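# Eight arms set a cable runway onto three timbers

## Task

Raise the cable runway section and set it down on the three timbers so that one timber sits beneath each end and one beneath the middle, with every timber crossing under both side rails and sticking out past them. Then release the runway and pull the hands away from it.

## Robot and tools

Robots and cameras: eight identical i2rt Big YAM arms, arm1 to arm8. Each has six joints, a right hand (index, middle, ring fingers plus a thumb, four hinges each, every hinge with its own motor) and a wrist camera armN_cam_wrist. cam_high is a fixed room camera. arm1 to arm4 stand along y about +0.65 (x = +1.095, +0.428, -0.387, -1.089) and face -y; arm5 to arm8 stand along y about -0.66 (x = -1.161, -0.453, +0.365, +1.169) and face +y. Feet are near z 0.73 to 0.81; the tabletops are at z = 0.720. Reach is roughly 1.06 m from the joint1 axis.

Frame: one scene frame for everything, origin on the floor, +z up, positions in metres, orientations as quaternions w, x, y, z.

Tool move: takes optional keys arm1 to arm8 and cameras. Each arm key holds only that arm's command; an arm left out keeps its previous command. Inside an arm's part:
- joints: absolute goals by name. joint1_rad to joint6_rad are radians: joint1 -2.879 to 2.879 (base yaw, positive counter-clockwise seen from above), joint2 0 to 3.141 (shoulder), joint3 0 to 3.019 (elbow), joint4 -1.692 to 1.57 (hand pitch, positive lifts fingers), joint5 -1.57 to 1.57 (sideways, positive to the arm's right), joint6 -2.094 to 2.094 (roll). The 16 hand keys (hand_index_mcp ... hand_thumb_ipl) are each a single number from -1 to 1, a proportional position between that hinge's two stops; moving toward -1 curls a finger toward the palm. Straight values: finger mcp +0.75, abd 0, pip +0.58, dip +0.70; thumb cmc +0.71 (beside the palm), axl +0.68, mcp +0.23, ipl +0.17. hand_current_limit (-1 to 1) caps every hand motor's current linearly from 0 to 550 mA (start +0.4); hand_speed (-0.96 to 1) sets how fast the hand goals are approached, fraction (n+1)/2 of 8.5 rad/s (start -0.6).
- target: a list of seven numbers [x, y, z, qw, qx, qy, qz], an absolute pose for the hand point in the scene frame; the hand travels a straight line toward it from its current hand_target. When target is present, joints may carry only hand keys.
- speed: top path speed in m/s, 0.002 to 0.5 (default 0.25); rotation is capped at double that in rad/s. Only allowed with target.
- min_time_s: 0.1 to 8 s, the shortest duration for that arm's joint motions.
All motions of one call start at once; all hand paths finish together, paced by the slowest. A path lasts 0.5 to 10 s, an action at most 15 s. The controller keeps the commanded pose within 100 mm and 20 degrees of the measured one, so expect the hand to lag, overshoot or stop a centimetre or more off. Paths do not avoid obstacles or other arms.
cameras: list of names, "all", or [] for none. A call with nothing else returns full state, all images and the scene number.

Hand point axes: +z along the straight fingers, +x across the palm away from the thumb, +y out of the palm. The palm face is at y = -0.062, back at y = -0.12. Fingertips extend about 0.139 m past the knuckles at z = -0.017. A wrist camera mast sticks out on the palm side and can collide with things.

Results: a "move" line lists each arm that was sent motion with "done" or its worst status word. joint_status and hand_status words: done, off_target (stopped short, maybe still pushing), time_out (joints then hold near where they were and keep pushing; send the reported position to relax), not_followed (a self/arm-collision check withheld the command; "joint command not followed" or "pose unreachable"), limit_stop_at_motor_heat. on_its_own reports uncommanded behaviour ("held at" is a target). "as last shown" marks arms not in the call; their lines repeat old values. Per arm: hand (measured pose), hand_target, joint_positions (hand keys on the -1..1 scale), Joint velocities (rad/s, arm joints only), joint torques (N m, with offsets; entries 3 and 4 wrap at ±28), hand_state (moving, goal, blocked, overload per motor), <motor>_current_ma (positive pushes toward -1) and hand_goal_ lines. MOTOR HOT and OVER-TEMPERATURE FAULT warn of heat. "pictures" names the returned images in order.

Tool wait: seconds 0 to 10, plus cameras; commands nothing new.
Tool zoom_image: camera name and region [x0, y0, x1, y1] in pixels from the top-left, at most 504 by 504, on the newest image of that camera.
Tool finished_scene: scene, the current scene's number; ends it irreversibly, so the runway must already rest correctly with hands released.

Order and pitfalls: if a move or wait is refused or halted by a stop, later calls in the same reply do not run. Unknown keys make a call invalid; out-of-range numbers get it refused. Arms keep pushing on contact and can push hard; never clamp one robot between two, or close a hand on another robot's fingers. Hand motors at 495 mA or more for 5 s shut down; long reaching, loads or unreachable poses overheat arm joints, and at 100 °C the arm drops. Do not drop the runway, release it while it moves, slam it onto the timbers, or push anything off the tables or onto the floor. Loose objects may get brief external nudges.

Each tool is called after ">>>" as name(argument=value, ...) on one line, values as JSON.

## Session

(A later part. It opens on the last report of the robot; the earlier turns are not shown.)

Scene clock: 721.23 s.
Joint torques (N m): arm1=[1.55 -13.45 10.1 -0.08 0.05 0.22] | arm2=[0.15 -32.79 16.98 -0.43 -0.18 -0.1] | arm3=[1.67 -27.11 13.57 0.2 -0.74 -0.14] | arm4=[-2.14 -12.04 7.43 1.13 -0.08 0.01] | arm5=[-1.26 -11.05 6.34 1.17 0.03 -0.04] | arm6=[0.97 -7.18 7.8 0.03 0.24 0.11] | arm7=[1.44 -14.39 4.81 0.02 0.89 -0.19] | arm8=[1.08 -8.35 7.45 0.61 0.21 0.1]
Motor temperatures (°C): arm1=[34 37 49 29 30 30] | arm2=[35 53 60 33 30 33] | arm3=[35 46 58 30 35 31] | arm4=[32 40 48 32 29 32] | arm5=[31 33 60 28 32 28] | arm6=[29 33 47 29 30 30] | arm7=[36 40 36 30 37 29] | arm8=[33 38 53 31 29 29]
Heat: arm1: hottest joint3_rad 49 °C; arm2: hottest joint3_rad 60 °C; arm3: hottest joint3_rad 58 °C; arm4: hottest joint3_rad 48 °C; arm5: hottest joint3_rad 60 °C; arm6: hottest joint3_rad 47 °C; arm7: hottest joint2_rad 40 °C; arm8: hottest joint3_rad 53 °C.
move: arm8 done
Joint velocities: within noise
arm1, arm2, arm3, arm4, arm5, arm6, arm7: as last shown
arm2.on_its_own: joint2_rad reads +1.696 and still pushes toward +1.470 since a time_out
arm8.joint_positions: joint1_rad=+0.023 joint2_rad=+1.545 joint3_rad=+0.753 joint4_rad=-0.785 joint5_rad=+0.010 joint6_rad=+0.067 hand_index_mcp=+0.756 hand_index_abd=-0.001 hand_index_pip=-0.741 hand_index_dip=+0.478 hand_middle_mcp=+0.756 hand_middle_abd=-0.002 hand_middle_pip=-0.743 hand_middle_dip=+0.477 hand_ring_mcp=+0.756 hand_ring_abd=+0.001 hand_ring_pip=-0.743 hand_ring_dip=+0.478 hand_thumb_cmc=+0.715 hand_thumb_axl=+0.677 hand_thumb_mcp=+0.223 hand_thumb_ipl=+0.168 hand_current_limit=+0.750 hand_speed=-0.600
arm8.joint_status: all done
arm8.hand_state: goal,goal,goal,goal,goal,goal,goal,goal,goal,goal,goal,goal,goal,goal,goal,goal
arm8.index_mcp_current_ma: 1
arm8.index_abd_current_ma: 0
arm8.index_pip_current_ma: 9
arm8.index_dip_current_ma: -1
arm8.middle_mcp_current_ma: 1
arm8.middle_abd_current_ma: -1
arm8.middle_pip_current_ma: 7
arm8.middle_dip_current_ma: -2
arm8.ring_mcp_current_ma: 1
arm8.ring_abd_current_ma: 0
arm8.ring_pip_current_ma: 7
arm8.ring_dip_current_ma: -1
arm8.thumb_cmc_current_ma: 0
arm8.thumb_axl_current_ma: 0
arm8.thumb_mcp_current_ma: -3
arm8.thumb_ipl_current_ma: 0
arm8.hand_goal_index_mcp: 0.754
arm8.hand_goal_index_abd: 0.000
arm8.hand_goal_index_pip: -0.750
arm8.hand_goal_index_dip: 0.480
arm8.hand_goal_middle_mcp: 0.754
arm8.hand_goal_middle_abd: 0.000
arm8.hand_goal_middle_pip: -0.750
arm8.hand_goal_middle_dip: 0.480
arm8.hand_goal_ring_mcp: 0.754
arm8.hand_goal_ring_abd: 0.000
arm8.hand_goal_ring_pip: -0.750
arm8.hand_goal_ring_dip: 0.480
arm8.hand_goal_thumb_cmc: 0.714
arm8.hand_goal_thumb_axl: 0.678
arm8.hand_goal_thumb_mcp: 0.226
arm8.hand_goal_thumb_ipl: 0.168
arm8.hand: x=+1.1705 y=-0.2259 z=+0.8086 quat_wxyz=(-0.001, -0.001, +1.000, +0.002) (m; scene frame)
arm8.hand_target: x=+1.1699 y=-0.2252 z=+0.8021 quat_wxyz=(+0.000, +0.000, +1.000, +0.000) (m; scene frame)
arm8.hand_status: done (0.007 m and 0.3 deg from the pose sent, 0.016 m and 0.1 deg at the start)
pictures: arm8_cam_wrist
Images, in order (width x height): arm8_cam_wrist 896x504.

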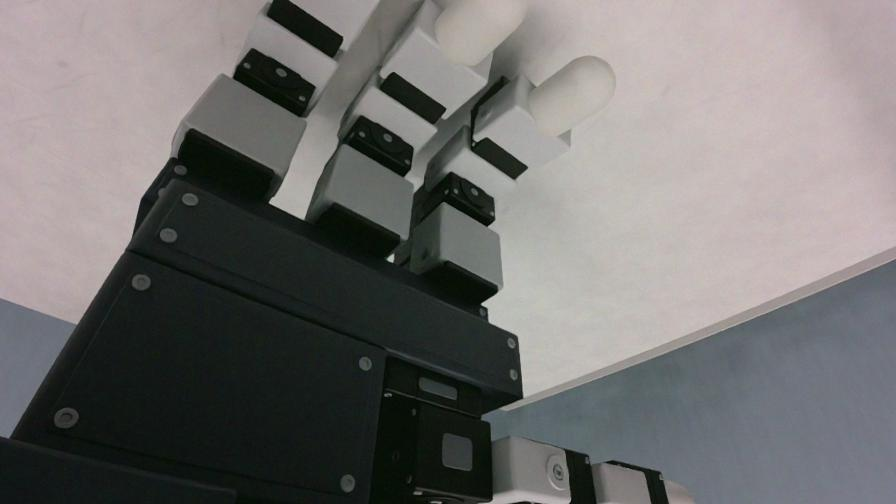

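>>> move(arm8={"target": [1.17, -0.175, 0.798, 0, 0, 1, 0], "speed": 0.08}, cameras=["arm8_cam_wrist"])

Scene clock: 722.83 s.
Joint torques (N m): arm1=[1.67 -13.51 10.06 -0.1 0.06 0.21] | arm2=[0.26 -32.38 17.2 -0.49 -0.22 -0.1] | arm3=[1.61 -27.05 13.56 0.18 -0.75 -0.13] | arm4=[-2.14 -12.04 7.43 1.11 -0.08 0.02] | arm5=[-1.2 -11.22 6.37 1.25 0.06 -0.11] | arm6=[0.97 -7.12 7.76 0.03 0.24 0.11] | arm7=[1.61 -14.27 4.82 0.1 0.89 -0.19] | arm8=[-0.5 -9.76 10.77 -0.17 0.15 0.04]
Motor temperatures (°C): arm1=[34 37 49 29 30 30] | arm2=[35 54 60 33 30 33] | arm3=[35 46 58 30 35 31] | arm4=[32 40 48 32 29 32] | arm5=[31 33 59 28 32 28] | arm6=[29 33 47 29 30 30] | arm7=[36 40 36 30 36 29] | arm8=[33 38 53 31 29 29]
Heat: arm1: hottest joint3_rad 49 °C; arm2: hottest joint3_rad 60 °C; arm3: hottest joint3_rad 58 °C; arm4: hottest joint3_rad 48 °C; arm5: hottest joint3_rad 59 °C; arm6: hottest joint3_rad 47 °C; arm7: hottest joint2_rad 40 °C; arm8: hottest joint3_rad 53 °C.
move: arm8 off_target
Joint velocities: within noise
arm1, arm2, arm3, arm4, arm5, arm6, arm7: as last shown
arm2.on_its_own: joint2_rad reads +1.696 and still pushes toward +1.470 since a time_out
arm8.joint_positions: joint1_rad=+0.023 joint2_rad=+1.658 joint3_rad=+0.848 joint4_rad=-0.785 joint5_rad=+0.010 joint6_rad=+0.067 hand_index_mcp=+0.756 hand_index_abd=-0.001 hand_index_pip=-0.742 hand_index_dip=+0.478 hand_middle_mcp=+0.756 hand_middle_abd=-0.002 hand_middle_pip=-0.743 hand_middle_dip=+0.477 hand_ring_mcp=+0.756 hand_ring_abd=+0.001 hand_ring_pip=-0.743 hand_ring_dip=+0.478 hand_thumb_cmc=+0.715 hand_thumb_axl=+0.677 hand_thumb_mcp=+0.223 hand_thumb_ipl=+0.168 hand_current_limit=+0.750 hand_speed=-0.600
arm8.joint_status: not commanded
arm8.hand_state: goal,goal,goal,goal,goal,goal,goal,goal,goal,goal,goal,goal,goal,goal,goal,goal
arm8.index_mcp_current_ma: 1
arm8.index_abd_current_ma: 0
arm8.index_pip_current_ma: 9
arm8.index_dip_current_ma: -1
arm8.middle_mcp_current_ma: 1
arm8.middle_abd_current_ma: -1
arm8.middle_pip_current_ma: 6
arm8.middle_dip_current_ma: -2
arm8.ring_mcp_current_ma: 1
arm8.ring_abd_current_ma: 0
arm8.ring_pip_current_ma: 7
arm8.ring_dip_current_ma: -1
arm8.thumb_cmc_current_ma: 0
arm8.thumb_axl_current_ma: 0
arm8.thumb_mcp_current_ma: -3
arm8.thumb_ipl_current_ma: 0
arm8.hand_goal_index_mcp: 0.754
arm8.hand_goal_index_abd: 0.000
arm8.hand_goal_index_pip: -0.750
arm8.hand_goal_index_dip: 0.480
arm8.hand_goal_middle_mcp: 0.754
arm8.hand_goal_middle_abd: 0.000
arm8.hand_goal_middle_pip: -0.750
arm8.hand_goal_middle_dip: 0.480
arm8.hand_goal_ring_mcp: 0.754
arm8.hand_goal_ring_abd: 0.000
arm8.hand_goal_ring_pip: -0.750
arm8.hand_goal_ring_dip: 0.480
arm8.hand_goal_thumb_cmc: 0.714
arm8.hand_goal_thumb_axl: 0.678
arm8.hand_goal_thumb_mcp: 0.226
arm8.hand_goal_thumb_ipl: 0.168
arm8.hand: x=+1.1681 y=-0.1931 z=+0.7934 quat_wxyz=(+0.000, -0.001, +1.000, -0.007) (m; scene frame)
arm8.hand_target: x=+1.1700 y=-0.1756 z=+0.7983 quat_wxyz=(+0.000, +0.000, +1.000, +0.000) (m; scene frame)
arm8.hand_status: off_target (0.019 m and 0.8 deg from the pose sent, 0.052 m and 0.3 deg at the start)
pictures: arm8_cam_wrist
Images, in order (width x height): arm8_cam_wrist 896x504.

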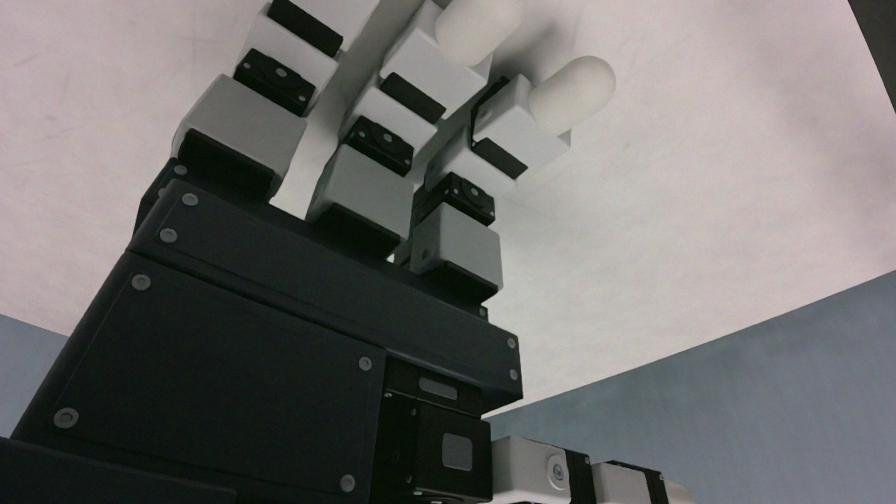

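>>> move(arm8={"target": [1.17, -0.135, 0.805, 0, 0, 1, 0], "speed": 0.08}, cameras=["arm8_cam_wrist"])

Scene clock: 724.40 s.
Joint torques (N m): arm1=[1.79 -13.16 10.06 -0.03 0.05 0.19] | arm2=[0.73 -32.79 17.22 -0.53 -0.24 -0.09] | arm3=[1.55 -26.99 13.5 0.17 -0.74 -0.14] | arm4=[-2.14 -12.04 7.43 1.11 -0.09 0.02] | arm5=[-1.26 -12.1 6.46 1.28 0.06 -0.07] | arm6=[0.85 -7.12 7.76 0.02 0.23 0.12] | arm7=[1.44 -14.39 4.83 0.05 0.88 -0.19] | arm8=[-0.26 -11.22 11.52 -0.38 0.16 0.03]
Motor temperatures (°C): arm1=[34 37 49 29 30 30] | arm2=[35 54 60 33 30 33] | arm3=[35 46 58 30 35 31] | arm4=[32 40 48 32 29 32] | arm5=[31 33 59 28 32 28] | arm6=[29 33 47 29 30 30] | arm7=[36 40 36 30 36 29] | arm8=[33 38 53 31 29 29]
Heat: arm1: hottest joint3_rad 49 °C; arm2: hottest joint3_rad 60 °C; arm3: hottest joint3_rad 58 °C; arm4: hottest joint3_rad 48 °C; arm5: hottest joint3_rad 59 °C; arm6: hottest joint3_rad 47 °C; arm7: hottest joint2_rad 40 °C; arm8: hottest joint3_rad 53 °C.
move: arm8 off_target
Joint velocities: within noise
arm1, arm2, arm3, arm4, arm5, arm6, arm7: as last shown
arm2.on_its_own: joint2_rad reads +1.696 and still pushes toward +1.470 since a time_out
arm8.joint_positions: joint1_rad=+0.023 joint2_rad=+1.725 joint3_rad=+0.968 joint4_rad=-0.833 joint5_rad=+0.010 joint6_rad=+0.063 hand_index_mcp=+0.756 hand_index_abd=-0.001 hand_index_pip=-0.742 hand_index_dip=+0.478 hand_middle_mcp=+0.756 hand_middle_abd=-0.002 hand_middle_pip=-0.743 hand_middle_dip=+0.477 hand_ring_mcp=+0.756 hand_ring_abd=+0.001 hand_ring_pip=-0.743 hand_ring_dip=+0.478 hand_thumb_cmc=+0.715 hand_thumb_axl=+0.677 hand_thumb_mcp=+0.223 hand_thumb_ipl=+0.168 hand_current_limit=+0.750 hand_speed=-0.600
arm8.joint_status: not commanded
arm8.hand_state: goal,goal,goal,goal,goal,goal,goal,goal,goal,goal,goal,goal,goal,goal,goal,goal
arm8.index_mcp_current_ma: 1
arm8.index_abd_current_ma: 0
arm8.index_pip_current_ma: 9
arm8.index_dip_current_ma: -1
arm8.middle_mcp_current_ma: 1
arm8.middle_abd_current_ma: -1
arm8.middle_pip_current_ma: 6
arm8.middle_dip_current_ma: -2
arm8.ring_mcp_current_ma: 1
arm8.ring_abd_current_ma: 0
arm8.ring_pip_current_ma: 7
arm8.ring_dip_current_ma: -1
arm8.thumb_cmc_current_ma: 0
arm8.thumb_axl_current_ma: 0
arm8.thumb_mcp_current_ma: -3
arm8.thumb_ipl_current_ma: 0
arm8.hand_goal_index_mcp: 0.754
arm8.hand_goal_index_abd: 0.000
arm8.hand_goal_index_pip: -0.750
arm8.hand_goal_index_dip: 0.480
arm8.hand_goal_middle_mcp: 0.754
arm8.hand_goal_middle_abd: 0.000
arm8.hand_goal_middle_pip: -0.750
arm8.hand_goal_middle_dip: 0.480
arm8.hand_goal_ring_mcp: 0.754
arm8.hand_goal_ring_abd: 0.000
arm8.hand_goal_ring_pip: -0.750
arm8.hand_goal_ring_dip: 0.480
arm8.hand_goal_thumb_cmc: 0.714
arm8.hand_goal_thumb_axl: 0.678
arm8.hand_goal_thumb_mcp: 0.226
arm8.hand_goal_thumb_ipl: 0.168
arm8.hand: x=+1.1652 y=-0.1531 z=+0.8006 quat_wxyz=(+0.000, -0.002, +1.000, -0.005) (m; scene frame)
arm8.hand_target: x=+1.1700 y=-0.1358 z=+0.8052 quat_wxyz=(+0.000, +0.000, +1.000, +0.000) (m; scene frame)
arm8.hand_status: off_target (0.019 m and 0.7 deg from the pose sent, 0.059 m and 0.8 deg at the start)
pictures: arm8_cam_wrist
Images, in order (width x height): arm8_cam_wrist 896x504.

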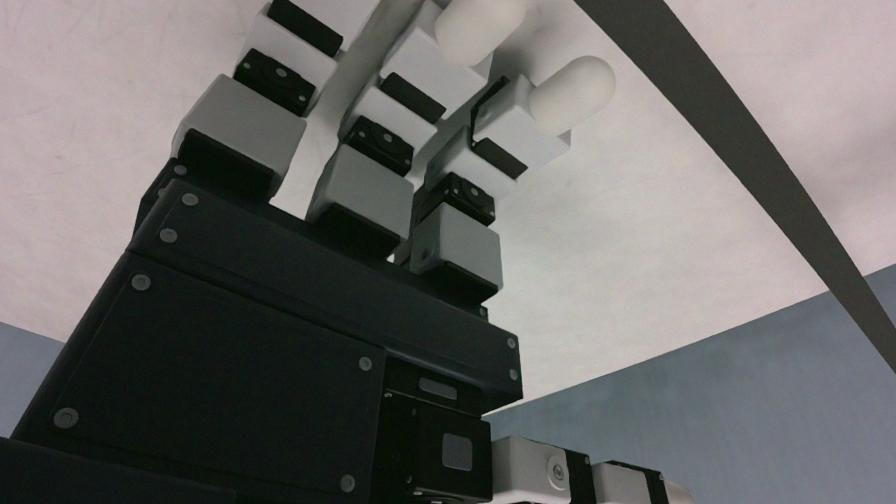

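>>> move(arm8={"target": [1.17, -0.105, 0.8, 0, 0, 1, 0], "speed": 0.08}, cameras=["arm8_cam_wrist"])

>>> move(arm8={"target": [1.17, -0.080, 0.8, 0, 0, 1, 0], "speed": 0.08}, cameras=["arm8_cam_wrist", "cam_high"])

Scene clock: 725.93 s.
Joint torques (N m): arm1=[1.73 -13.57 10.04 -0.05 0.08 0.21] | arm2=[0.09 -32.73 17.28 -0.61 -0.17 -0.1] | arm3=[1.67 -26.99 13.53 0.14 -0.74 -0.13] | arm4=[-2.14 -11.99 7.42 1.13 -0.09 0.02] | arm5=[-0.32 -11.22 6.35 1.06 0.04 -0.06] | arm6=[0.97 -7.12 7.76 0.05 0.24 0.11] | arm7=[1.55 -14.39 4.86 0.1 0.89 -0.19] | arm8=[-0.03 -12.1 11.89 -0.28 0.1 0.03]
Motor temperatures (°C): arm1=[34 37 49 29 30 30] | arm2=[35 55 60 33 30 33] | arm3=[35 46 58 30 35 31] | arm4=[32 40 48 32 29 32] | arm5=[31 33 59 28 32 28] | arm6=[29 33 47 29 30 30] | arm7=[36 40 36 30 36 29] | arm8=[33 38 53 31 29 29]
Heat: arm1: hottest joint3_rad 49 °C; arm2: hottest joint3_rad 60 °C; arm3: hottest joint3_rad 58 °C; arm4: hottest joint3_rad 48 °C; arm5: hottest joint3_rad 59 °C; arm6: hottest joint3_rad 47 °C; arm7: hottest joint2_rad 40 °C; arm8: hottest joint3_rad 53 °C.
move: arm8 off_target
Joint velocities: within noise
arm1.joint_positions: joint1_rad=+0.212 joint2_rad=+1.633 joint3_rad=+1.289 joint4_rad=-1.254 joint5_rad=+0.002 joint6_rad=+0.237 hand_index_mcp=+0.752 hand_index_abd=-0.003 hand_index_pip=+0.573 hand_index_dip=-0.577 hand_middle_mcp=+0.751 hand_middle_abd=-0.003 hand_middle_pip=+0.574 hand_middle_dip=-0.577 hand_ring_mcp=+0.752 hand_ring_abd=-0.003 hand_ring_pip=+0.574 hand_ring_dip=-0.577 hand_thumb_cmc=+0.714 hand_thumb_axl=+0.677 hand_thumb_mcp=+0.222 hand_thumb_ipl=+0.168 hand_current_limit=+0.400 hand_speed=-0.600
arm1.joint_status: not commanded
arm1.hand_state: goal,goal,goal,goal,goal,goal,goal,goal,goal,goal,goal,goal,goal,goal,goal,goal
arm1.index_mcp_current_ma: -5
arm1.index_abd_current_ma: -6
arm1.index_pip_current_ma: -5
arm1.index_dip_current_ma: 7
arm1.middle_mcp_current_ma: -5
arm1.middle_abd_current_ma: -5
arm1.middle_pip_current_ma: -5
arm1.middle_dip_current_ma: 7
arm1.ring_mcp_current_ma: -5
arm1.ring_abd_current_ma: -5
arm1.ring_pip_current_ma: -4
arm1.ring_dip_current_ma: 6
arm1.thumb_cmc_current_ma: -1
arm1.thumb_axl_current_ma: -1
arm1.thumb_mcp_current_ma: -12
arm1.thumb_ipl_current_ma: -1
arm1.hand_goal_index_mcp: 0.754
arm1.hand_goal_index_abd: 0.000
arm1.hand_goal_index_pip: 0.576
arm1.hand_goal_index_dip: -0.580
arm1.hand_goal_middle_mcp: 0.754
arm1.hand_goal_middle_abd: 0.000
arm1.hand_goal_middle_pip: 0.576
arm1.hand_goal_middle_dip: -0.580
arm1.hand_goal_ring_mcp: 0.754
arm1.hand_goal_ring_abd: 0.000
arm1.hand_goal_ring_pip: 0.576
arm1.hand_goal_ring_dip: -0.580
arm1.hand_goal_thumb_cmc: 0.714
arm1.hand_goal_thumb_axl: 0.678
arm1.hand_goal_thumb_mcp: 0.226
arm1.hand_goal_thumb_ipl: 0.168
arm1.hand: x=+1.1831 y=+0.1107 z=+0.9349 quat_wxyz=(-0.014, +1.000, +0.002, -0.003) (m; scene frame)
arm1.hand_target: x=+1.1898 y=+0.1005 z=+0.9500 quat_wxyz=(+0.000, +1.000, +0.000, +0.000) (m; scene frame)
arm1.hand_status: not commanded
arm2.joint_positions: joint1_rad=-0.143 joint2_rad=+1.696 joint3_rad=+1.402 joint4_rad=-1.340 joint5_rad=+0.008 joint6_rad=-0.150 hand_index_mcp=+0.752 hand_index_abd=+0.004 hand_index_pip=+0.432 hand_index_dip=-0.664 hand_middle_mcp=+0.753 hand_middle_abd=+0.005 hand_middle_pip=+0.425 hand_middle_dip=-0.667 hand_ring_mcp=+0.772 hand_ring_abd=+0.011 hand_ring_pip=+0.426 hand_ring_dip=-0.671 hand_thumb_cmc=+0.714 hand_thumb_axl=+0.677 hand_thumb_mcp=+0.223 hand_thumb_ipl=+0.168 hand_current_limit=+0.750 hand_speed=-0.600
arm2.joint_status: not commanded
arm2.hand_state: blocked,goal,blocked,blocked,blocked,goal,blocked,blocked,blocked,goal,blocked,blocked,goal,goal,goal,goal
arm2.index_mcp_current_ma: 69
arm2.index_abd_current_ma: 3
arm2.index_pip_current_ma: 195
arm2.index_dip_current_ma: 255
arm2.middle_mcp_current_ma: 73
arm2.middle_abd_current_ma: 4
arm2.middle_pip_current_ma: 170
arm2.middle_dip_current_ma: 242
arm2.ring_mcp_current_ma: 136
arm2.ring_abd_current_ma: 12
arm2.ring_pip_current_ma: 175
arm2.ring_dip_current_ma: 227
arm2.thumb_cmc_current_ma: 0
arm2.thumb_axl_current_ma: 0
arm2.thumb_mcp_current_ma: -3
arm2.thumb_ipl_current_ma: 0
arm2.hand_goal_index_mcp: 0.720
arm2.hand_goal_index_abd: 0.000
arm2.hand_goal_index_pip: 0.360
arm2.hand_goal_index_dip: -0.750
arm2.hand_goal_middle_mcp: 0.720
arm2.hand_goal_middle_abd: 0.000
arm2.hand_goal_middle_pip: 0.360
arm2.hand_goal_middle_dip: -0.750
arm2.hand_goal_ring_mcp: 0.720
arm2.hand_goal_ring_abd: 0.000
arm2.hand_goal_ring_pip: 0.360
arm2.hand_goal_ring_dip: -0.750
arm2.hand_goal_thumb_cmc: 0.714
arm2.hand_goal_thumb_axl: 0.678
arm2.hand_goal_thumb_mcp: 0.226
arm2.hand_goal_thumb_ipl: 0.168
arm2.on_its_own: joint2_rad reads +1.696 and still pushes toward +1.470 since a time_out
arm2.hand: x=+0.3228 y=+0.0960 z=+0.8756 quat_wxyz=(-0.025, +1.000, -0.007, +0.000) (m; scene frame)
arm2.hand_target: x=+0.3292 y=+0.0960 z=+1.0415 quat_wxyz=(+0.121, +0.993, +0.000, -0.019) (m; scene frame)
arm2.hand_status: not commanded
arm3, arm5: as last shown
arm4.joint_positions: joint1_rad=-0.141 joint2_rad=+1.779 joint3_rad=+1.470 joint4_rad=-1.340 joint5_rad=-0.014 joint6_rad=-0.114 hand_index_mcp=+0.720 hand_index_abd=+0.003 hand_index_pip=+0.363 hand_index_dip=-0.746 hand_middle_mcp=+0.721 hand_middle_abd=+0.003 hand_middle_pip=+0.363 hand_middle_dip=-0.747 hand_ring_mcp=+0.718 hand_ring_abd=-0.001 hand_ring_pip=+0.364 hand_ring_dip=-0.747 hand_thumb_cmc=+0.714 hand_thumb_axl=+0.677 hand_thumb_mcp=+0.222 hand_thumb_ipl=+0.168 hand_current_limit=+0.750 hand_speed=-0.600
arm4.joint_status: not commanded
arm4.hand_state: goal,goal,goal,goal,goal,goal,goal,goal,goal,goal,goal,goal,goal,goal,goal,goal
arm4.index_mcp_current_ma: 0
arm4.index_abd_current_ma: 1
arm4.index_pip_current_ma: 2
arm4.index_dip_current_ma: 2
arm4.middle_mcp_current_ma: 0
arm4.middle_abd_current_ma: 1
arm4.middle_pip_current_ma: 2
arm4.middle_dip_current_ma: 2
arm4.ring_mcp_current_ma: -1
arm4.ring_abd_current_ma: 0
arm4.ring_pip_current_ma: 2
arm4.ring_dip_current_ma: 2
arm4.thumb_cmc_current_ma: 0
arm4.thumb_axl_current_ma: 0
arm4.thumb_mcp_current_ma: -3
arm4.thumb_ipl_current_ma: 0
arm4.hand_goal_index_mcp: 0.720
arm4.hand_goal_index_abd: 0.000
arm4.hand_goal_index_pip: 0.360
arm4.hand_goal_index_dip: -0.750
arm4.hand_goal_middle_mcp: 0.720
arm4.hand_goal_middle_abd: 0.000
arm4.hand_goal_middle_pip: 0.360
arm4.hand_goal_middle_dip: -0.750
arm4.hand_goal_ring_mcp: 0.720
arm4.hand_goal_ring_abd: 0.000
arm4.hand_goal_ring_pip: 0.360
arm4.hand_goal_ring_dip: -0.750
arm4.hand_goal_thumb_cmc: 0.714
arm4.hand_goal_thumb_axl: 0.678
arm4.hand_goal_thumb_mcp: 0.226
arm4.hand_goal_thumb_ipl: 0.168
arm4.hand: x=-1.1621 y=+0.0513 z=+0.8483 quat_wxyz=(-0.037, +0.999, +0.003, +0.006) (m; scene frame)
arm4.hand_target: x=-1.1645 y=+0.0457 z=+0.8412 quat_wxyz=(-0.037, +0.999, -0.001, +0.008) (m; scene frame)
arm4.hand_status: not commanded
arm6.joint_positions: joint1_rad=+0.184 joint2_rad=+1.226 joint3_rad=+0.822 joint4_rad=-1.179 joint5_rad=-0.001 joint6_rad=+0.211 hand_index_mcp=+0.786 hand_index_abd=+0.002 hand_index_pip=+0.434 hand_index_dip=-0.512 hand_middle_mcp=+0.790 hand_middle_abd=+0.002 hand_middle_pip=+0.434 hand_middle_dip=-0.512 hand_ring_mcp=-0.728 hand_ring_abd=+0.003 hand_ring_pip=+0.999 hand_ring_dip=+0.503 hand_thumb_cmc=+0.713 hand_thumb_axl=+0.677 hand_thumb_mcp=+0.223 hand_thumb_ipl=+0.168 hand_current_limit=+0.750 hand_speed=-0.600
arm6.joint_status: not commanded
arm6.hand_state: goal,goal,goal,goal,goal,goal,goal,goal,blocked,goal,overload,goal,goal,goal,goal,goal
arm6.index_mcp_current_ma: -6
arm6.index_abd_current_ma: 2
arm6.index_pip_current_ma: -3
arm6.index_dip_current_ma: -3
arm6.middle_mcp_current_ma: 0
arm6.middle_abd_current_ma: 2
arm6.middle_pip_current_ma: -3
arm6.middle_dip_current_ma: -3
arm6.ring_mcp_current_ma: 59
arm6.ring_abd_current_ma: 4
arm6.ring_pip_current_ma: 0
arm6.ring_dip_current_ma: 5
arm6.thumb_cmc_current_ma: -1
arm6.thumb_axl_current_ma: -1
arm6.thumb_mcp_current_ma: -7
arm6.thumb_ipl_current_ma: 0
arm6.hand_goal_index_mcp: 0.790
arm6.hand_goal_index_abd: 0.000
arm6.hand_goal_index_pip: 0.436
arm6.hand_goal_index_dip: -0.510
arm6.hand_goal_middle_mcp: 0.790
arm6.hand_goal_middle_abd: 0.000
arm6.hand_goal_middle_pip: 0.436
arm6.hand_goal_middle_dip: -0.510
arm6.hand_goal_ring_mcp: -0.750
arm6.hand_goal_ring_abd: 0.000
arm6.hand_goal_ring_pip: 0.576
arm6.hand_goal_ring_dip: 0.500
arm6.hand_goal_thumb_cmc: 0.714
arm6.hand_goal_thumb_axl: 0.678
arm6.hand_goal_thumb_mcp: 0.226
arm6.hand_goal_thumb_ipl: 0.168
arm6.hand: x=-0.4936 y=-0.2761 z=+0.8979 quat_wxyz=(-0.001, +0.000, +1.000, -0.001) (m; scene frame)
arm6.hand_target: x=-0.4950 y=-0.2799 z=+0.9000 quat_wxyz=(+0.000, +0.000, +1.000, +0.000) (m; scene frame)
arm6.hand_status: not commanded
arm7.joint_positions: joint1_rad=+1.803 joint2_rad=+1.787 joint3_rad=+1.021 joint4_rad=-0.795 joint5_rad=-0.015 joint6_rad=+1.579 hand_index_mcp=-0.668 hand_index_abd=+0.003 hand_index_pip=-0.307 hand_index_dip=-0.003 hand_middle_mcp=-0.694 hand_middle_abd=+0.002 hand_middle_pip=-0.302 hand_middle_dip=-0.003 hand_ring_mcp=-0.685 hand_ring_abd=+0.000 hand_ring_pip=-0.297 hand_ring_dip=-0.003 hand_thumb_cmc=+0.700 hand_thumb_axl=+0.677 hand_thumb_mcp=-0.600 hand_thumb_ipl=+0.168 hand_current_limit=+0.750 hand_speed=-0.600
arm7.joint_status: not commanded
arm7.hand_state: blocked,goal,goal,goal,goal,goal,goal,goal,goal,goal,goal,goal,goal,goal,goal,goal
arm7.index_mcp_current_ma: 114
arm7.index_abd_current_ma: 5
arm7.index_pip_current_ma: -18
arm7.index_dip_current_ma: -6
arm7.middle_mcp_current_ma: 16
arm7.middle_abd_current_ma: 4
arm7.middle_pip_current_ma: -4
arm7.middle_dip_current_ma: -6
arm7.ring_mcp_current_ma: 45
arm7.ring_abd_current_ma: 1
arm7.ring_pip_current_ma: 5
arm7.ring_dip_current_ma: -5
arm7.thumb_cmc_current_ma: 1
arm7.thumb_axl_current_ma: -2
arm7.thumb_mcp_current_ma: 1
arm7.thumb_ipl_current_ma: -1
arm7.hand_goal_index_mcp: -0.700
arm7.hand_goal_index_abd: 0.000
arm7.hand_goal_index_pip: -0.300
arm7.hand_goal_index_dip: 0.000
arm7.hand_goal_middle_mcp: -0.700
arm7.hand_goal_middle_abd: 0.000
arm7.hand_goal_middle_pip: -0.300
arm7.hand_goal_middle_dip: 0.000
arm7.hand_goal_ring_mcp: -0.700
arm7.hand_goal_ring_abd: 0.000
arm7.hand_goal_ring_pip: -0.300
arm7.hand_goal_ring_dip: 0.000
arm7.hand_goal_thumb_cmc: 0.700
arm7.hand_goal_thumb_axl: 0.678
arm7.hand_goal_thumb_mcp: -0.600
arm7.hand_goal_thumb_ipl: 0.168
arm7.hand: x=-0.0666 y=-0.6496 z=+0.7702 quat_wxyz=(-0.004, -0.095, +0.995, -0.009) (m; scene frame)
arm7.hand_target: x=-0.0613 y=-0.6440 z=+0.7673 quat_wxyz=(+0.007, -0.105, +0.994, +0.000) (m; scene frame)
arm7.hand_status: not commanded
arm8.joint_positions: joint1_rad=+0.023 joint2_rad=+1.795 joint3_rad=+1.055 joint4_rad=-0.850 joint5_rad=+0.010 joint6_rad=+0.060 hand_index_mcp=+0.756 hand_index_abd=-0.001 hand_index_pip=-0.742 hand_index_dip=+0.478 hand_middle_mcp=+0.756 hand_middle_abd=-0.002 hand_middle_pip=-0.743 hand_middle_dip=+0.477 hand_ring_mcp=+0.756 hand_ring_abd=+0.001 hand_ring_pip=-0.743 hand_ring_dip=+0.478 hand_thumb_cmc=+0.715 hand_thumb_axl=+0.677 hand_thumb_mcp=+0.223 hand_thumb_ipl=+0.168 hand_current_limit=+0.750 hand_speed=-0.600
arm8.joint_status: not commanded
arm8.hand_state: goal,goal,goal,goal,goal,goal,goal,goal,goal,goal,goal,goal,goal,goal,goal,goal
arm8.index_mcp_current_ma: 1
arm8.index_abd_current_ma: 0
arm8.index_pip_current_ma: 9
arm8.index_dip_current_ma: -1
arm8.middle_mcp_current_ma: 1
arm8.middle_abd_current_ma: -1
arm8.middle_pip_current_ma: 6
arm8.middle_dip_current_ma: -2
arm8.ring_mcp_current_ma: 1
arm8.ring_abd_current_ma: 0
arm8.ring_pip_current_ma: 7
arm8.ring_dip_current_ma: -1
arm8.thumb_cmc_current_ma: 0
arm8.thumb_axl_current_ma: 0
arm8.thumb_mcp_current_ma: -3
arm8.thumb_ipl_current_ma: 0
arm8.hand_goal_index_mcp: 0.754
arm8.hand_goal_index_abd: 0.000
arm8.hand_goal_index_pip: -0.750
arm8.hand_goal_index_dip: 0.480
arm8.hand_goal_middle_mcp: 0.754
arm8.hand_goal_middle_abd: 0.000
arm8.hand_goal_middle_pip: -0.750
arm8.hand_goal_middle_dip: 0.480
arm8.hand_goal_ring_mcp: 0.754
arm8.hand_goal_ring_abd: 0.000
arm8.hand_goal_ring_pip: -0.750
arm8.hand_goal_ring_dip: 0.480
arm8.hand_goal_thumb_cmc: 0.714
arm8.hand_goal_thumb_axl: 0.678
arm8.hand_goal_thumb_mcp: 0.226
arm8.hand_goal_thumb_ipl: 0.168
arm8.hand: x=+1.1628 y=-0.1233 z=+0.7963 quat_wxyz=(-0.001, -0.004, +1.000, -0.005) (m; scene frame)
arm8.hand_target: x=+1.1701 y=-0.1057 z=+0.8003 quat_wxyz=(+0.000, +0.000, +1.000, +0.001) (m; scene frame)
arm8.hand_status: off_target (0.020 m and 0.7 deg from the pose sent, 0.048 m and 0.6 deg at the start)
pictures: arm8_cam_wrist
Images, in order (width x height): arm8_cam_wrist 896x504.

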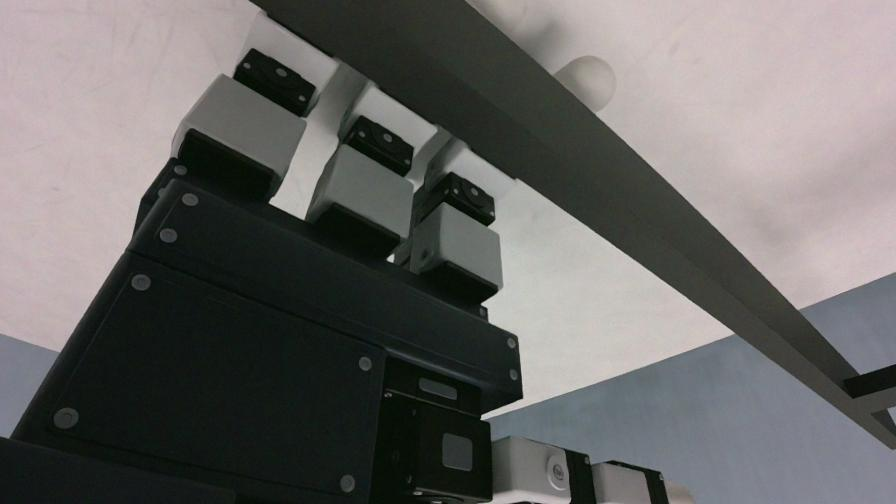

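Scene clock: 727.00 s.
Joint torques (N m): arm1=[2.02 -13.27 10.17 0.05 0.06 0.22] | arm2=[0.03 -33.03 17.03 -0.53 -0.21 -0.11] | arm3=[1.67 -26.99 13.5 0.2 -0.74 -0.13] | arm4=[-2.14 -12.04 7.42 1.13 -0.08 0.02] | arm5=[-0.97 -11.81 6.28 1.1 0.03 -0.06] | arm6=[0.85 -7.06 7.77 0.03 0.24 0.1] | arm7=[1.55 -14.33 4.86 0.09 0.88 -0.19] | arm8=[-0.97 -13.22 12.07 -0.18 0.15 0.04]
Motor temperatures (°C): arm1=[34 37 49 29 30 30] | arm2=[35 55 60 33 30 33] | arm3=[35 46 58 30 35 31] | arm4=[32 40 48 32 29 32] | arm5=[31 33 58 28 32 28] | arm6=[29 33 47 29 30 30] | arm7=[36 40 36 30 36 29] | arm8=[33 38 53 31 29 29]
Heat: arm1: hottest joint3_rad 49 °C; arm2: hottest joint3_rad 60 °C; arm3: hottest joint3_rad 58 °C; arm4: hottest joint3_rad 48 °C; arm5: hottest joint3_rad 58 °C; arm6: hottest joint3_rad 47 °C; arm7: hottest joint2_rad 40 °C; arm8: hottest joint3_rad 53 °C.
move: arm8 off_target
Joint velocities: within noise
arm1, arm2, arm3, arm4, arm5, arm6, arm7: as last shown
arm2.on_its_own: joint2_rad reads +1.696 and still pushes toward +1.470 since a time_out
arm8.joint_positions: joint1_rad=+0.022 joint2_rad=+1.845 joint3_rad=+1.135 joint4_rad=-0.879 joint5_rad=+0.010 joint6_rad=+0.057 hand_index_mcp=+0.756 hand_index_abd=-0.001 hand_index_pip=-0.742 hand_index_dip=+0.478 hand_middle_mcp=+0.756 hand_middle_abd=-0.002 hand_middle_pip=-0.743 hand_middle_dip=+0.477 hand_ring_mcp=+0.756 hand_ring_abd=+0.001 hand_ring_pip=-0.743 hand_ring_dip=+0.478 hand_thumb_cmc=+0.715 hand_thumb_axl=+0.677 hand_thumb_mcp=+0.223 hand_thumb_ipl=+0.168 hand_current_limit=+0.750 hand_speed=-0.600
arm8.joint_status: not commanded
arm8.hand_state: goal,goal,goal,goal,goal,goal,goal,goal,goal,goal,goal,goal,goal,goal,goal,goal
arm8.index_mcp_current_ma: 1
arm8.index_abd_current_ma: 0
arm8.index_pip_current_ma: 9
arm8.index_dip_current_ma: -1
arm8.middle_mcp_current_ma: 1
arm8.middle_abd_current_ma: -1
arm8.middle_pip_current_ma: 6
arm8.middle_dip_current_ma: -2
arm8.ring_mcp_current_ma: 1
arm8.ring_abd_current_ma: 0
arm8.ring_pip_current_ma: 7
arm8.ring_dip_current_ma: -1
arm8.thumb_cmc_current_ma: 0
arm8.thumb_axl_current_ma: 0
arm8.thumb_mcp_current_ma: -3
arm8.thumb_ipl_current_ma: 0
arm8.hand_goal_index_mcp: 0.754
arm8.hand_goal_index_abd: 0.000
arm8.hand_goal_index_pip: -0.750
arm8.hand_goal_index_dip: 0.480
arm8.hand_goal_middle_mcp: 0.754
arm8.hand_goal_middle_abd: 0.000
arm8.hand_goal_middle_pip: -0.750
arm8.hand_goal_middle_dip: 0.480
arm8.hand_goal_ring_mcp: 0.754
arm8.hand_goal_ring_abd: 0.000
arm8.hand_goal_ring_pip: -0.750
arm8.hand_goal_ring_dip: 0.480
arm8.hand_goal_thumb_cmc: 0.714
arm8.hand_goal_thumb_axl: 0.678
arm8.hand_goal_thumb_mcp: 0.226
arm8.hand_goal_thumb_ipl: 0.168
arm8.hand: x=+1.1613 y=-0.0984 z=+0.7968 quat_wxyz=(-0.001, -0.005, +1.000, -0.005) (m; scene frame)
arm8.hand_target: x=+1.1701 y=-0.0809 z=+0.8004 quat_wxyz=(+0.000, +0.000, +1.000, +0.000) (m; scene frame)
arm8.hand_status: off_target (0.021 m and 0.8 deg from the pose sent, 0.044 m and 0.8 deg at the start)
pictures: arm8_cam_wrist, cam_high
Images, in order (width x height): arm8_cam_wrist 896x504, cam_high 896x504.

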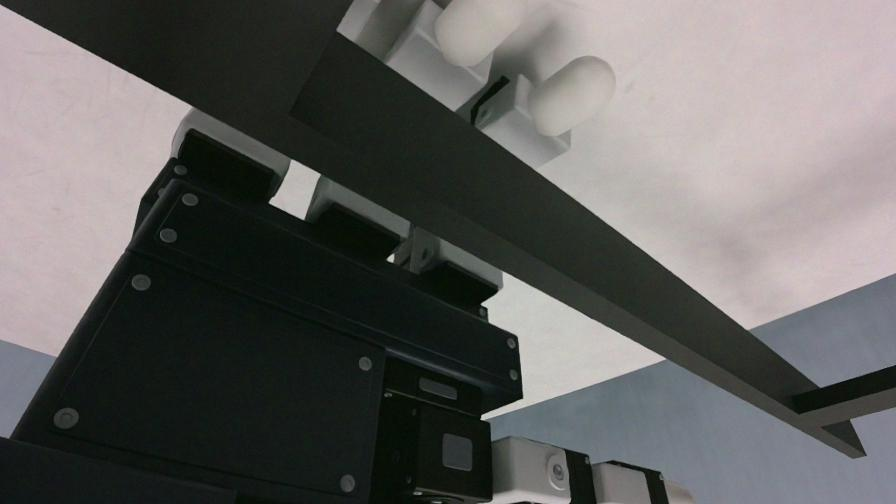

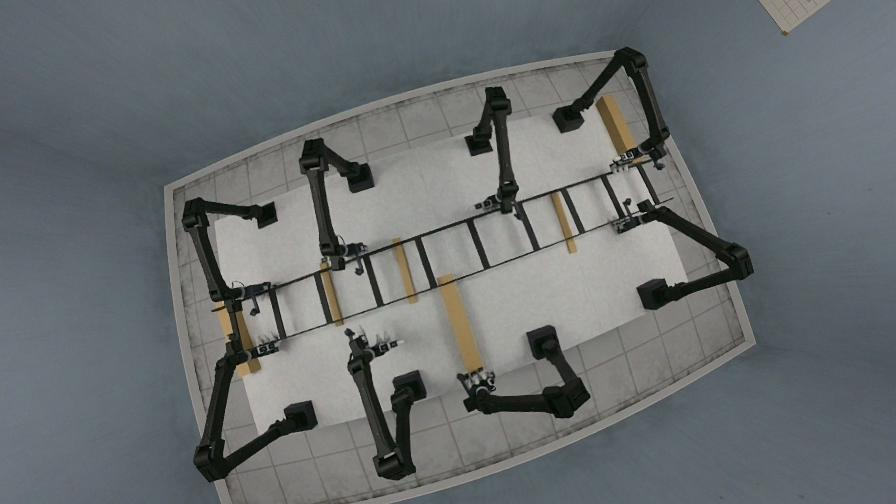

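>>> move(arm8={"target": [1.17, -0.070, 0.81, 0, 0, 1, 0], "speed": 0.08}, cameras=["arm8_cam_wrist"])

>>> move(arm8={"target": [1.17, -0.075, 0.865, 0, 0, 1, 0], "speed": 0.05}, arm5={"target": [-1.17, -0.11, 0.885, 0, 0, 1, 0], "speed": 0.05}, cameras=["arm8_cam_wrist", "arm5_cam_wrist"])

Scene clock: 728.67 s.
Joint torques (N m): arm1=[2.02 -13.27 10 -0.12 0.04 0.19] | arm2=[0.21 -32.73 17.16 -0.5 -0.24 -0.09] | arm3=[1.61 -26.87 13.53 0.16 -0.74 -0.14] | arm4=[-2.2 -11.99 7.42 1.13 -0.09 0.02] | arm5=[-0.21 -12.34 6.42 1.13 0.09 -0.14] | arm6=[0.97 -7.06 7.8 0.08 0.24 0.11] | arm7=[1.49 -14.33 4.83 0.06 0.89 -0.18] | arm8=[-0.09 -13.98 12.18 -0.13 0.13 0.08]
Motor temperatures (°C): arm1=[34 37 49 29 30 30] | arm2=[35 55 60 33 30 33] | arm3=[35 46 58 30 35 31] | arm4=[32 40 48 32 29 32] | arm5=[31 33 58 28 32 28] | arm6=[29 33 47 29 30 30] | arm7=[36 40 36 30 36 29] | arm8=[33 38 53 31 29 29]
Heat: arm1: hottest joint3_rad 49 °C; arm2: hottest joint3_rad 60 °C; arm3: hottest joint3_rad 58 °C; arm4: hottest joint3_rad 48 °C; arm5: hottest joint3_rad 58 °C; arm6: hottest joint3_rad 47 °C; arm7: hottest joint2_rad 40 °C; arm8: hottest joint3_rad 53 °C.
move: arm8 off_target
Joint velocities: within noise
arm1, arm2, arm3, arm4, arm5, arm6, arm7: as last shown
arm2.on_its_own: joint2_rad reads +1.696 and still pushes toward +1.470 since a time_out
arm8.joint_positions: joint1_rad=+0.021 joint2_rad=+1.851 joint3_rad=+1.175 joint4_rad=-0.915 joint5_rad=+0.010 joint6_rad=+0.056 hand_index_mcp=+0.756 hand_index_abd=-0.001 hand_index_pip=-0.742 hand_index_dip=+0.478 hand_middle_mcp=+0.756 hand_middle_abd=-0.002 hand_middle_pip=-0.743 hand_middle_dip=+0.477 hand_ring_mcp=+0.756 hand_ring_abd=+0.001 hand_ring_pip=-0.743 hand_ring_dip=+0.478 hand_thumb_cmc=+0.715 hand_thumb_axl=+0.677 hand_thumb_mcp=+0.223 hand_thumb_ipl=+0.168 hand_current_limit=+0.750 hand_speed=-0.600
arm8.joint_status: not commanded
arm8.hand_state: goal,goal,goal,goal,goal,goal,goal,goal,goal,goal,goal,goal,goal,goal,goal,goal
arm8.index_mcp_current_ma: 1
arm8.index_abd_current_ma: 0
arm8.index_pip_current_ma: 9
arm8.index_dip_current_ma: -1
arm8.middle_mcp_current_ma: 1
arm8.middle_abd_current_ma: -1
arm8.middle_pip_current_ma: 6
arm8.middle_dip_current_ma: -2
arm8.ring_mcp_current_ma: 1
arm8.ring_abd_current_ma: 0
arm8.ring_pip_current_ma: 7
arm8.ring_dip_current_ma: -1
arm8.thumb_cmc_current_ma: 0
arm8.thumb_axl_current_ma: 0
arm8.thumb_mcp_current_ma: -3
arm8.thumb_ipl_current_ma: 0
arm8.hand_goal_index_mcp: 0.754
arm8.hand_goal_index_abd: 0.000
arm8.hand_goal_index_pip: -0.750
arm8.hand_goal_index_dip: 0.480
arm8.hand_goal_middle_mcp: 0.754
arm8.hand_goal_middle_abd: 0.000
arm8.hand_goal_middle_pip: -0.750
arm8.hand_goal_middle_dip: 0.480
arm8.hand_goal_ring_mcp: 0.754
arm8.hand_goal_ring_abd: 0.000
arm8.hand_goal_ring_pip: -0.750
arm8.hand_goal_ring_dip: 0.480
arm8.hand_goal_thumb_cmc: 0.714
arm8.hand_goal_thumb_axl: 0.678
arm8.hand_goal_thumb_mcp: 0.226
arm8.hand_goal_thumb_ipl: 0.168
arm8.hand: x=+1.1611 y=-0.0880 z=+0.8064 quat_wxyz=(-0.001, -0.005, +1.000, -0.005) (m; scene frame)
arm8.hand_target: x=+1.1701 y=-0.0709 z=+0.8101 quat_wxyz=(+0.000, +0.000, +1.000, +0.000) (m; scene frame)
arm8.hand_status: off_target (0.020 m and 0.9 deg from the pose sent, 0.032 m and 0.8 deg at the start)
pictures: arm8_cam_wrist
Images, in order (width x height): arm8_cam_wrist 896x504.

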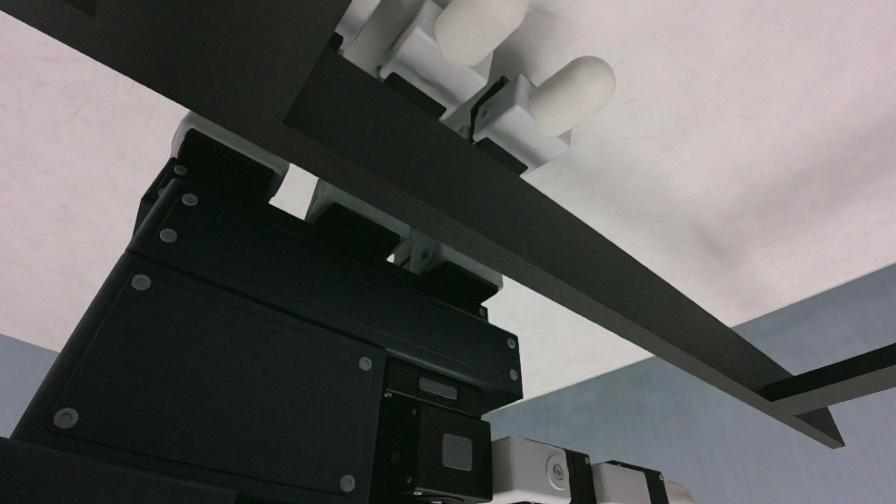

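Scene clock: 730.33 s.
Joint torques (N m): arm1=[1.79 -13.74 10.06 -0.01 0.07 0.22] | arm2=[0.21 -33.08 17.11 -0.44 -0.3 -0.11] | arm3=[1.61 -27.05 13.52 0.23 -0.75 -0.13] | arm4=[-2.14 -11.99 7.42 1.11 -0.09 0.01] | arm5=[-1.32 -14.45 11.32 0.09 0.07 -0.07] | arm6=[1.03 -7.12 7.77 0.03 0.23 0.11] | arm7=[1.44 -14.33 4.88 0.03 0.9 -0.2] | arm8=[-0.91 -17.44 12.82 -0.59 0.15 0.06]
Motor temperatures (°C): arm1=[34 37 49 29 30 30] | arm2=[35 56 60 33 30 33] | arm3=[35 46 58 30 35 31] | arm4=[32 40 48 32 29 32] | arm5=[31 33 58 28 32 28] | arm6=[29 33 46 29 30 30] | arm7=[36 40 36 30 36 29] | arm8=[33 38 53 31 29 29]
Heat: arm1: hottest joint3_rad 49 °C; arm2: hottest joint3_rad 60 °C; arm3: hottest joint3_rad 58 °C; arm4: hottest joint3_rad 48 °C; arm5: hottest joint3_rad 58 °C; arm6: hottest joint3_rad 46 °C; arm7: hottest joint2_rad 40 °C; arm8: hottest joint3_rad 53 °C.
move: arm5 off_target; arm8 off_target
Joint velocities: within noise
arm1, arm2, arm4, arm6, arm7: as last shown
arm2.joint_positions: joint1_rad=-0.143 joint2_rad=+1.696 joint3_rad=+1.402 joint4_rad=-1.340 joint5_rad=+0.010 joint6_rad=-0.151 hand_index_mcp=+0.752 hand_index_abd=+0.005 hand_index_pip=+0.432 hand_index_dip=-0.661 hand_middle_mcp=+0.753 hand_middle_abd=+0.005 hand_middle_pip=+0.427 hand_middle_dip=-0.666 hand_ring_mcp=+0.772 hand_ring_abd=+0.011 hand_ring_pip=+0.426 hand_ring_dip=-0.671 hand_thumb_cmc=+0.714 hand_thumb_axl=+0.677 hand_thumb_mcp=+0.223 hand_thumb_ipl=+0.168 hand_current_limit=+0.750 hand_speed=-0.600
arm2.index_abd_current_ma: 4
arm2.index_pip_current_ma: 199
arm2.index_dip_current_ma: 266
arm2.middle_pip_current_ma: 177
arm2.middle_dip_current_ma: 248
arm2.on_its_own: joint2_rad reads +1.696 and still pushes toward +1.470 since a time_out
arm2.hand: x=+0.3223 y=+0.0961 z=+0.8756 quat_wxyz=(-0.025, +1.000, -0.007, -0.001) (m; scene frame)
arm2.hand_target: x=+0.3292 y=+0.0960 z=+1.0415 quat_wxyz=(+0.120, +0.993, +0.000, -0.019) (m; scene frame)
arm3.joint_positions: joint1_rad=-0.229 joint2_rad=+1.779 joint3_rad=+1.385 joint4_rad=-1.267 joint5_rad=+0.012 joint6_rad=-0.219 hand_index_mcp=+0.775 hand_index_abd=+0.006 hand_index_pip=+0.411 hand_index_dip=-0.702 hand_middle_mcp=+0.783 hand_middle_abd=+0.004 hand_middle_pip=+0.421 hand_middle_dip=-0.685 hand_ring_mcp=+0.797 hand_ring_abd=+0.006 hand_ring_pip=+0.437 hand_ring_dip=-0.668 hand_thumb_cmc=+0.715 hand_thumb_axl=+0.677 hand_thumb_mcp=+0.222 hand_thumb_ipl=+0.168 hand_current_limit=+0.750 hand_speed=-0.600
arm3.joint_status: not commanded
arm3.hand_state: blocked,goal,blocked,blocked,blocked,goal,blocked,blocked,blocked,goal,blocked,blocked,goal,goal,goal,goal
arm3.index_mcp_current_ma: 40
arm3.index_abd_current_ma: 2
arm3.index_pip_current_ma: 68
arm3.index_dip_current_ma: 63
arm3.middle_mcp_current_ma: 82
arm3.middle_abd_current_ma: 1
arm3.middle_pip_current_ma: 93
arm3.middle_dip_current_ma: 105
arm3.ring_mcp_current_ma: 92
arm3.ring_abd_current_ma: 1
arm3.ring_pip_current_ma: 136
arm3.ring_dip_current_ma: 153
arm3.thumb_cmc_current_ma: 0
arm3.thumb_axl_current_ma: 0
arm3.thumb_mcp_current_ma: -1
arm3.thumb_ipl_current_ma: 0
arm3.hand_goal_index_mcp: 0.740
arm3.hand_goal_index_abd: 0.000
arm3.hand_goal_index_pip: 0.360
arm3.hand_goal_index_dip: -0.750
arm3.hand_goal_middle_mcp: 0.730
arm3.hand_goal_middle_abd: 0.000
arm3.hand_goal_middle_pip: 0.360
arm3.hand_goal_middle_dip: -0.750
arm3.hand_goal_ring_mcp: 0.740
arm3.hand_goal_ring_abd: 0.000
arm3.hand_goal_ring_pip: 0.360
arm3.hand_goal_ring_dip: -0.750
arm3.hand_goal_thumb_cmc: 0.714
arm3.hand_goal_thumb_axl: 0.678
arm3.hand_goal_thumb_mcp: 0.226
arm3.hand_goal_thumb_ipl: 0.168
arm3.hand: x=-0.5361 y=+0.0924 z=+0.8649 quat_wxyz=(-0.044, +0.999, -0.013, +0.010) (m; scene frame)
arm3.hand_target: x=-0.5357 y=+0.0601 z=+0.9736 quat_wxyz=(+0.062, +0.998, +0.000, -0.004) (m; scene frame)
arm3.hand_status: not commanded
arm5.joint_positions: joint1_rad=+0.118 joint2_rad=+1.658 joint3_rad=+1.146 joint4_rad=-1.127 joint5_rad=-0.009 joint6_rad=+0.069 hand_index_mcp=+0.763 hand_index_abd=-0.003 hand_index_pip=-0.731 hand_index_dip=+0.485 hand_middle_mcp=+0.759 hand_middle_abd=+0.000 hand_middle_pip=-0.738 hand_middle_dip=+0.482 hand_ring_mcp=+0.754 hand_ring_abd=-0.001 hand_ring_pip=-0.744 hand_ring_dip=+0.479 hand_thumb_cmc=+0.702 hand_thumb_axl=+0.680 hand_thumb_mcp=-0.601 hand_thumb_ipl=+0.168 hand_current_limit=+0.750 hand_speed=-0.600
arm5.joint_status: not commanded
arm5.hand_state: goal,goal,goal,goal,goal,goal,goal,goal,goal,goal,goal,goal,goal,goal,goal,goal
arm5.index_mcp_current_ma: 13
arm5.index_abd_current_ma: -2
arm5.index_pip_current_ma: 34
arm5.index_dip_current_ma: 5
arm5.middle_mcp_current_ma: 7
arm5.middle_abd_current_ma: 0
arm5.middle_pip_current_ma: 17
arm5.middle_dip_current_ma: 1
arm5.ring_mcp_current_ma: 0
arm5.ring_abd_current_ma: 0
arm5.ring_pip_current_ma: 6
arm5.ring_dip_current_ma: -1
arm5.thumb_cmc_current_ma: 2
arm5.thumb_axl_current_ma: 2
arm5.thumb_mcp_current_ma: -1
arm5.thumb_ipl_current_ma: 0
arm5.hand_goal_index_mcp: 0.754
arm5.hand_goal_index_abd: 0.000
arm5.hand_goal_index_pip: -0.750
arm5.hand_goal_index_dip: 0.480
arm5.hand_goal_middle_mcp: 0.754
arm5.hand_goal_middle_abd: 0.000
arm5.hand_goal_middle_pip: -0.750
arm5.hand_goal_middle_dip: 0.480
arm5.hand_goal_ring_mcp: 0.754
arm5.hand_goal_ring_abd: 0.000
arm5.hand_goal_ring_pip: -0.750
arm5.hand_goal_ring_dip: 0.480
arm5.hand_goal_thumb_cmc: 0.700
arm5.hand_goal_thumb_axl: 0.678
arm5.hand_goal_thumb_mcp: -0.600
arm5.hand_goal_thumb_ipl: 0.168
arm5.hand: x=-1.1739 y=-0.1371 z=+0.8479 quat_wxyz=(+0.003, -0.003, +0.999, -0.036) (m; scene frame)
arm5.hand_target: x=-1.1698 y=-0.1121 z=+0.8855 quat_wxyz=(+0.000, +0.000, +1.000, +0.000) (m; scene frame)
arm5.hand_status: off_target (0.046 m and 4.1 deg from the pose sent, 0.034 m and 1.1 deg at the start)
arm8.joint_positions: joint1_rad=+0.021 joint2_rad=+1.813 joint3_rad=+1.204 joint4_rad=-1.038 joint5_rad=+0.010 joint6_rad=+0.056 hand_index_mcp=+0.760 hand_index_abd=-0.001 hand_index_pip=-0.733 hand_index_dip=+0.484 hand_middle_mcp=+0.759 hand_middle_abd=-0.002 hand_middle_pip=-0.739 hand_middle_dip=+0.482 hand_ring_mcp=+0.757 hand_ring_abd=+0.001 hand_ring_pip=-0.743 hand_ring_dip=+0.479 hand_thumb_cmc=+0.715 hand_thumb_axl=+0.677 hand_thumb_mcp=+0.223 hand_thumb_ipl=+0.168 hand_current_limit=+0.750 hand_speed=-0.600
arm8.joint_status: not commanded
arm8.hand_state: goal,goal,goal,goal,goal,goal,goal,goal,goal,goal,goal,goal,goal,goal,goal,goal
arm8.index_mcp_current_ma: 6
arm8.index_abd_current_ma: 0
arm8.index_pip_current_ma: 24
arm8.index_dip_current_ma: 2
arm8.middle_mcp_current_ma: 5
arm8.middle_abd_current_ma: -1
arm8.middle_pip_current_ma: 12
arm8.middle_dip_current_ma: 1
arm8.ring_mcp_current_ma: 2
arm8.ring_abd_current_ma: 0
arm8.ring_pip_current_ma: 7
arm8.ring_dip_current_ma: 0
arm8.thumb_cmc_current_ma: 0
arm8.thumb_axl_current_ma: 0
arm8.thumb_mcp_current_ma: -3
arm8.thumb_ipl_current_ma: 0
arm8.hand_goal_index_mcp: 0.754
arm8.hand_goal_index_abd: 0.000
arm8.hand_goal_index_pip: -0.750
arm8.hand_goal_index_dip: 0.480
arm8.hand_goal_middle_mcp: 0.754
arm8.hand_goal_middle_abd: 0.000
arm8.hand_goal_middle_pip: -0.750
arm8.hand_goal_middle_dip: 0.480
arm8.hand_goal_ring_mcp: 0.754
arm8.hand_goal_ring_abd: 0.000
arm8.hand_goal_ring_pip: -0.750
arm8.hand_goal_ring_dip: 0.480
arm8.hand_goal_thumb_cmc: 0.714
arm8.hand_goal_thumb_axl: 0.678
arm8.hand_goal_thumb_mcp: 0.226
arm8.hand_goal_thumb_ipl: 0.168
arm8.hand: x=+1.1621 y=-0.1004 z=+0.8285 quat_wxyz=(+0.001, -0.006, +0.999, -0.034) (m; scene frame)
arm8.hand_target: x=+1.1702 y=-0.0769 z=+0.8653 quat_wxyz=(+0.000, +0.000, +1.000, +0.000) (m; scene frame)
arm8.hand_status: off_target (0.045 m and 3.9 deg from the pose sent, 0.061 m and 0.8 deg at the start)
pictures: arm5_cam_wrist, arm8_cam_wrist
Images, in order (width x height): arm5_cam_wrist 896x504, arm8_cam_wrist 896x504.

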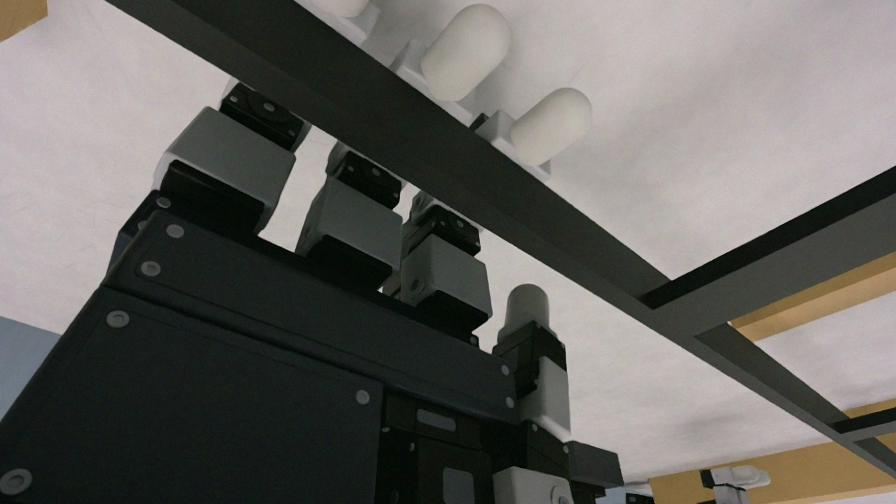

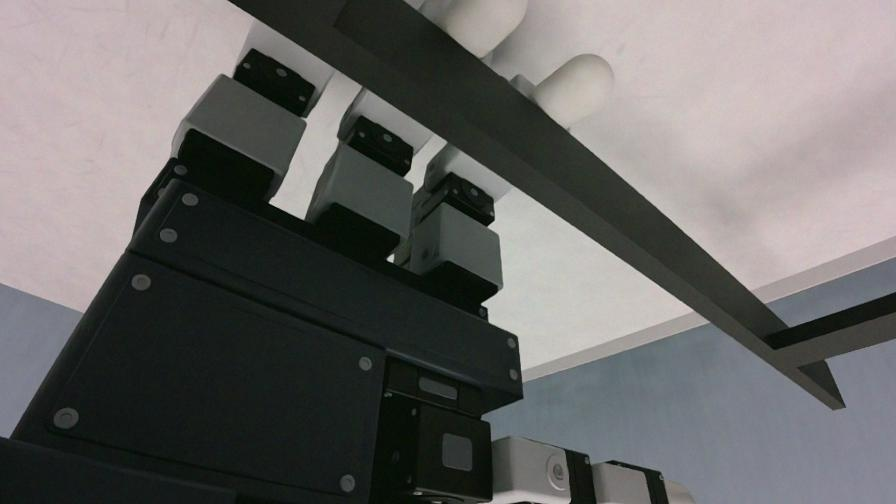

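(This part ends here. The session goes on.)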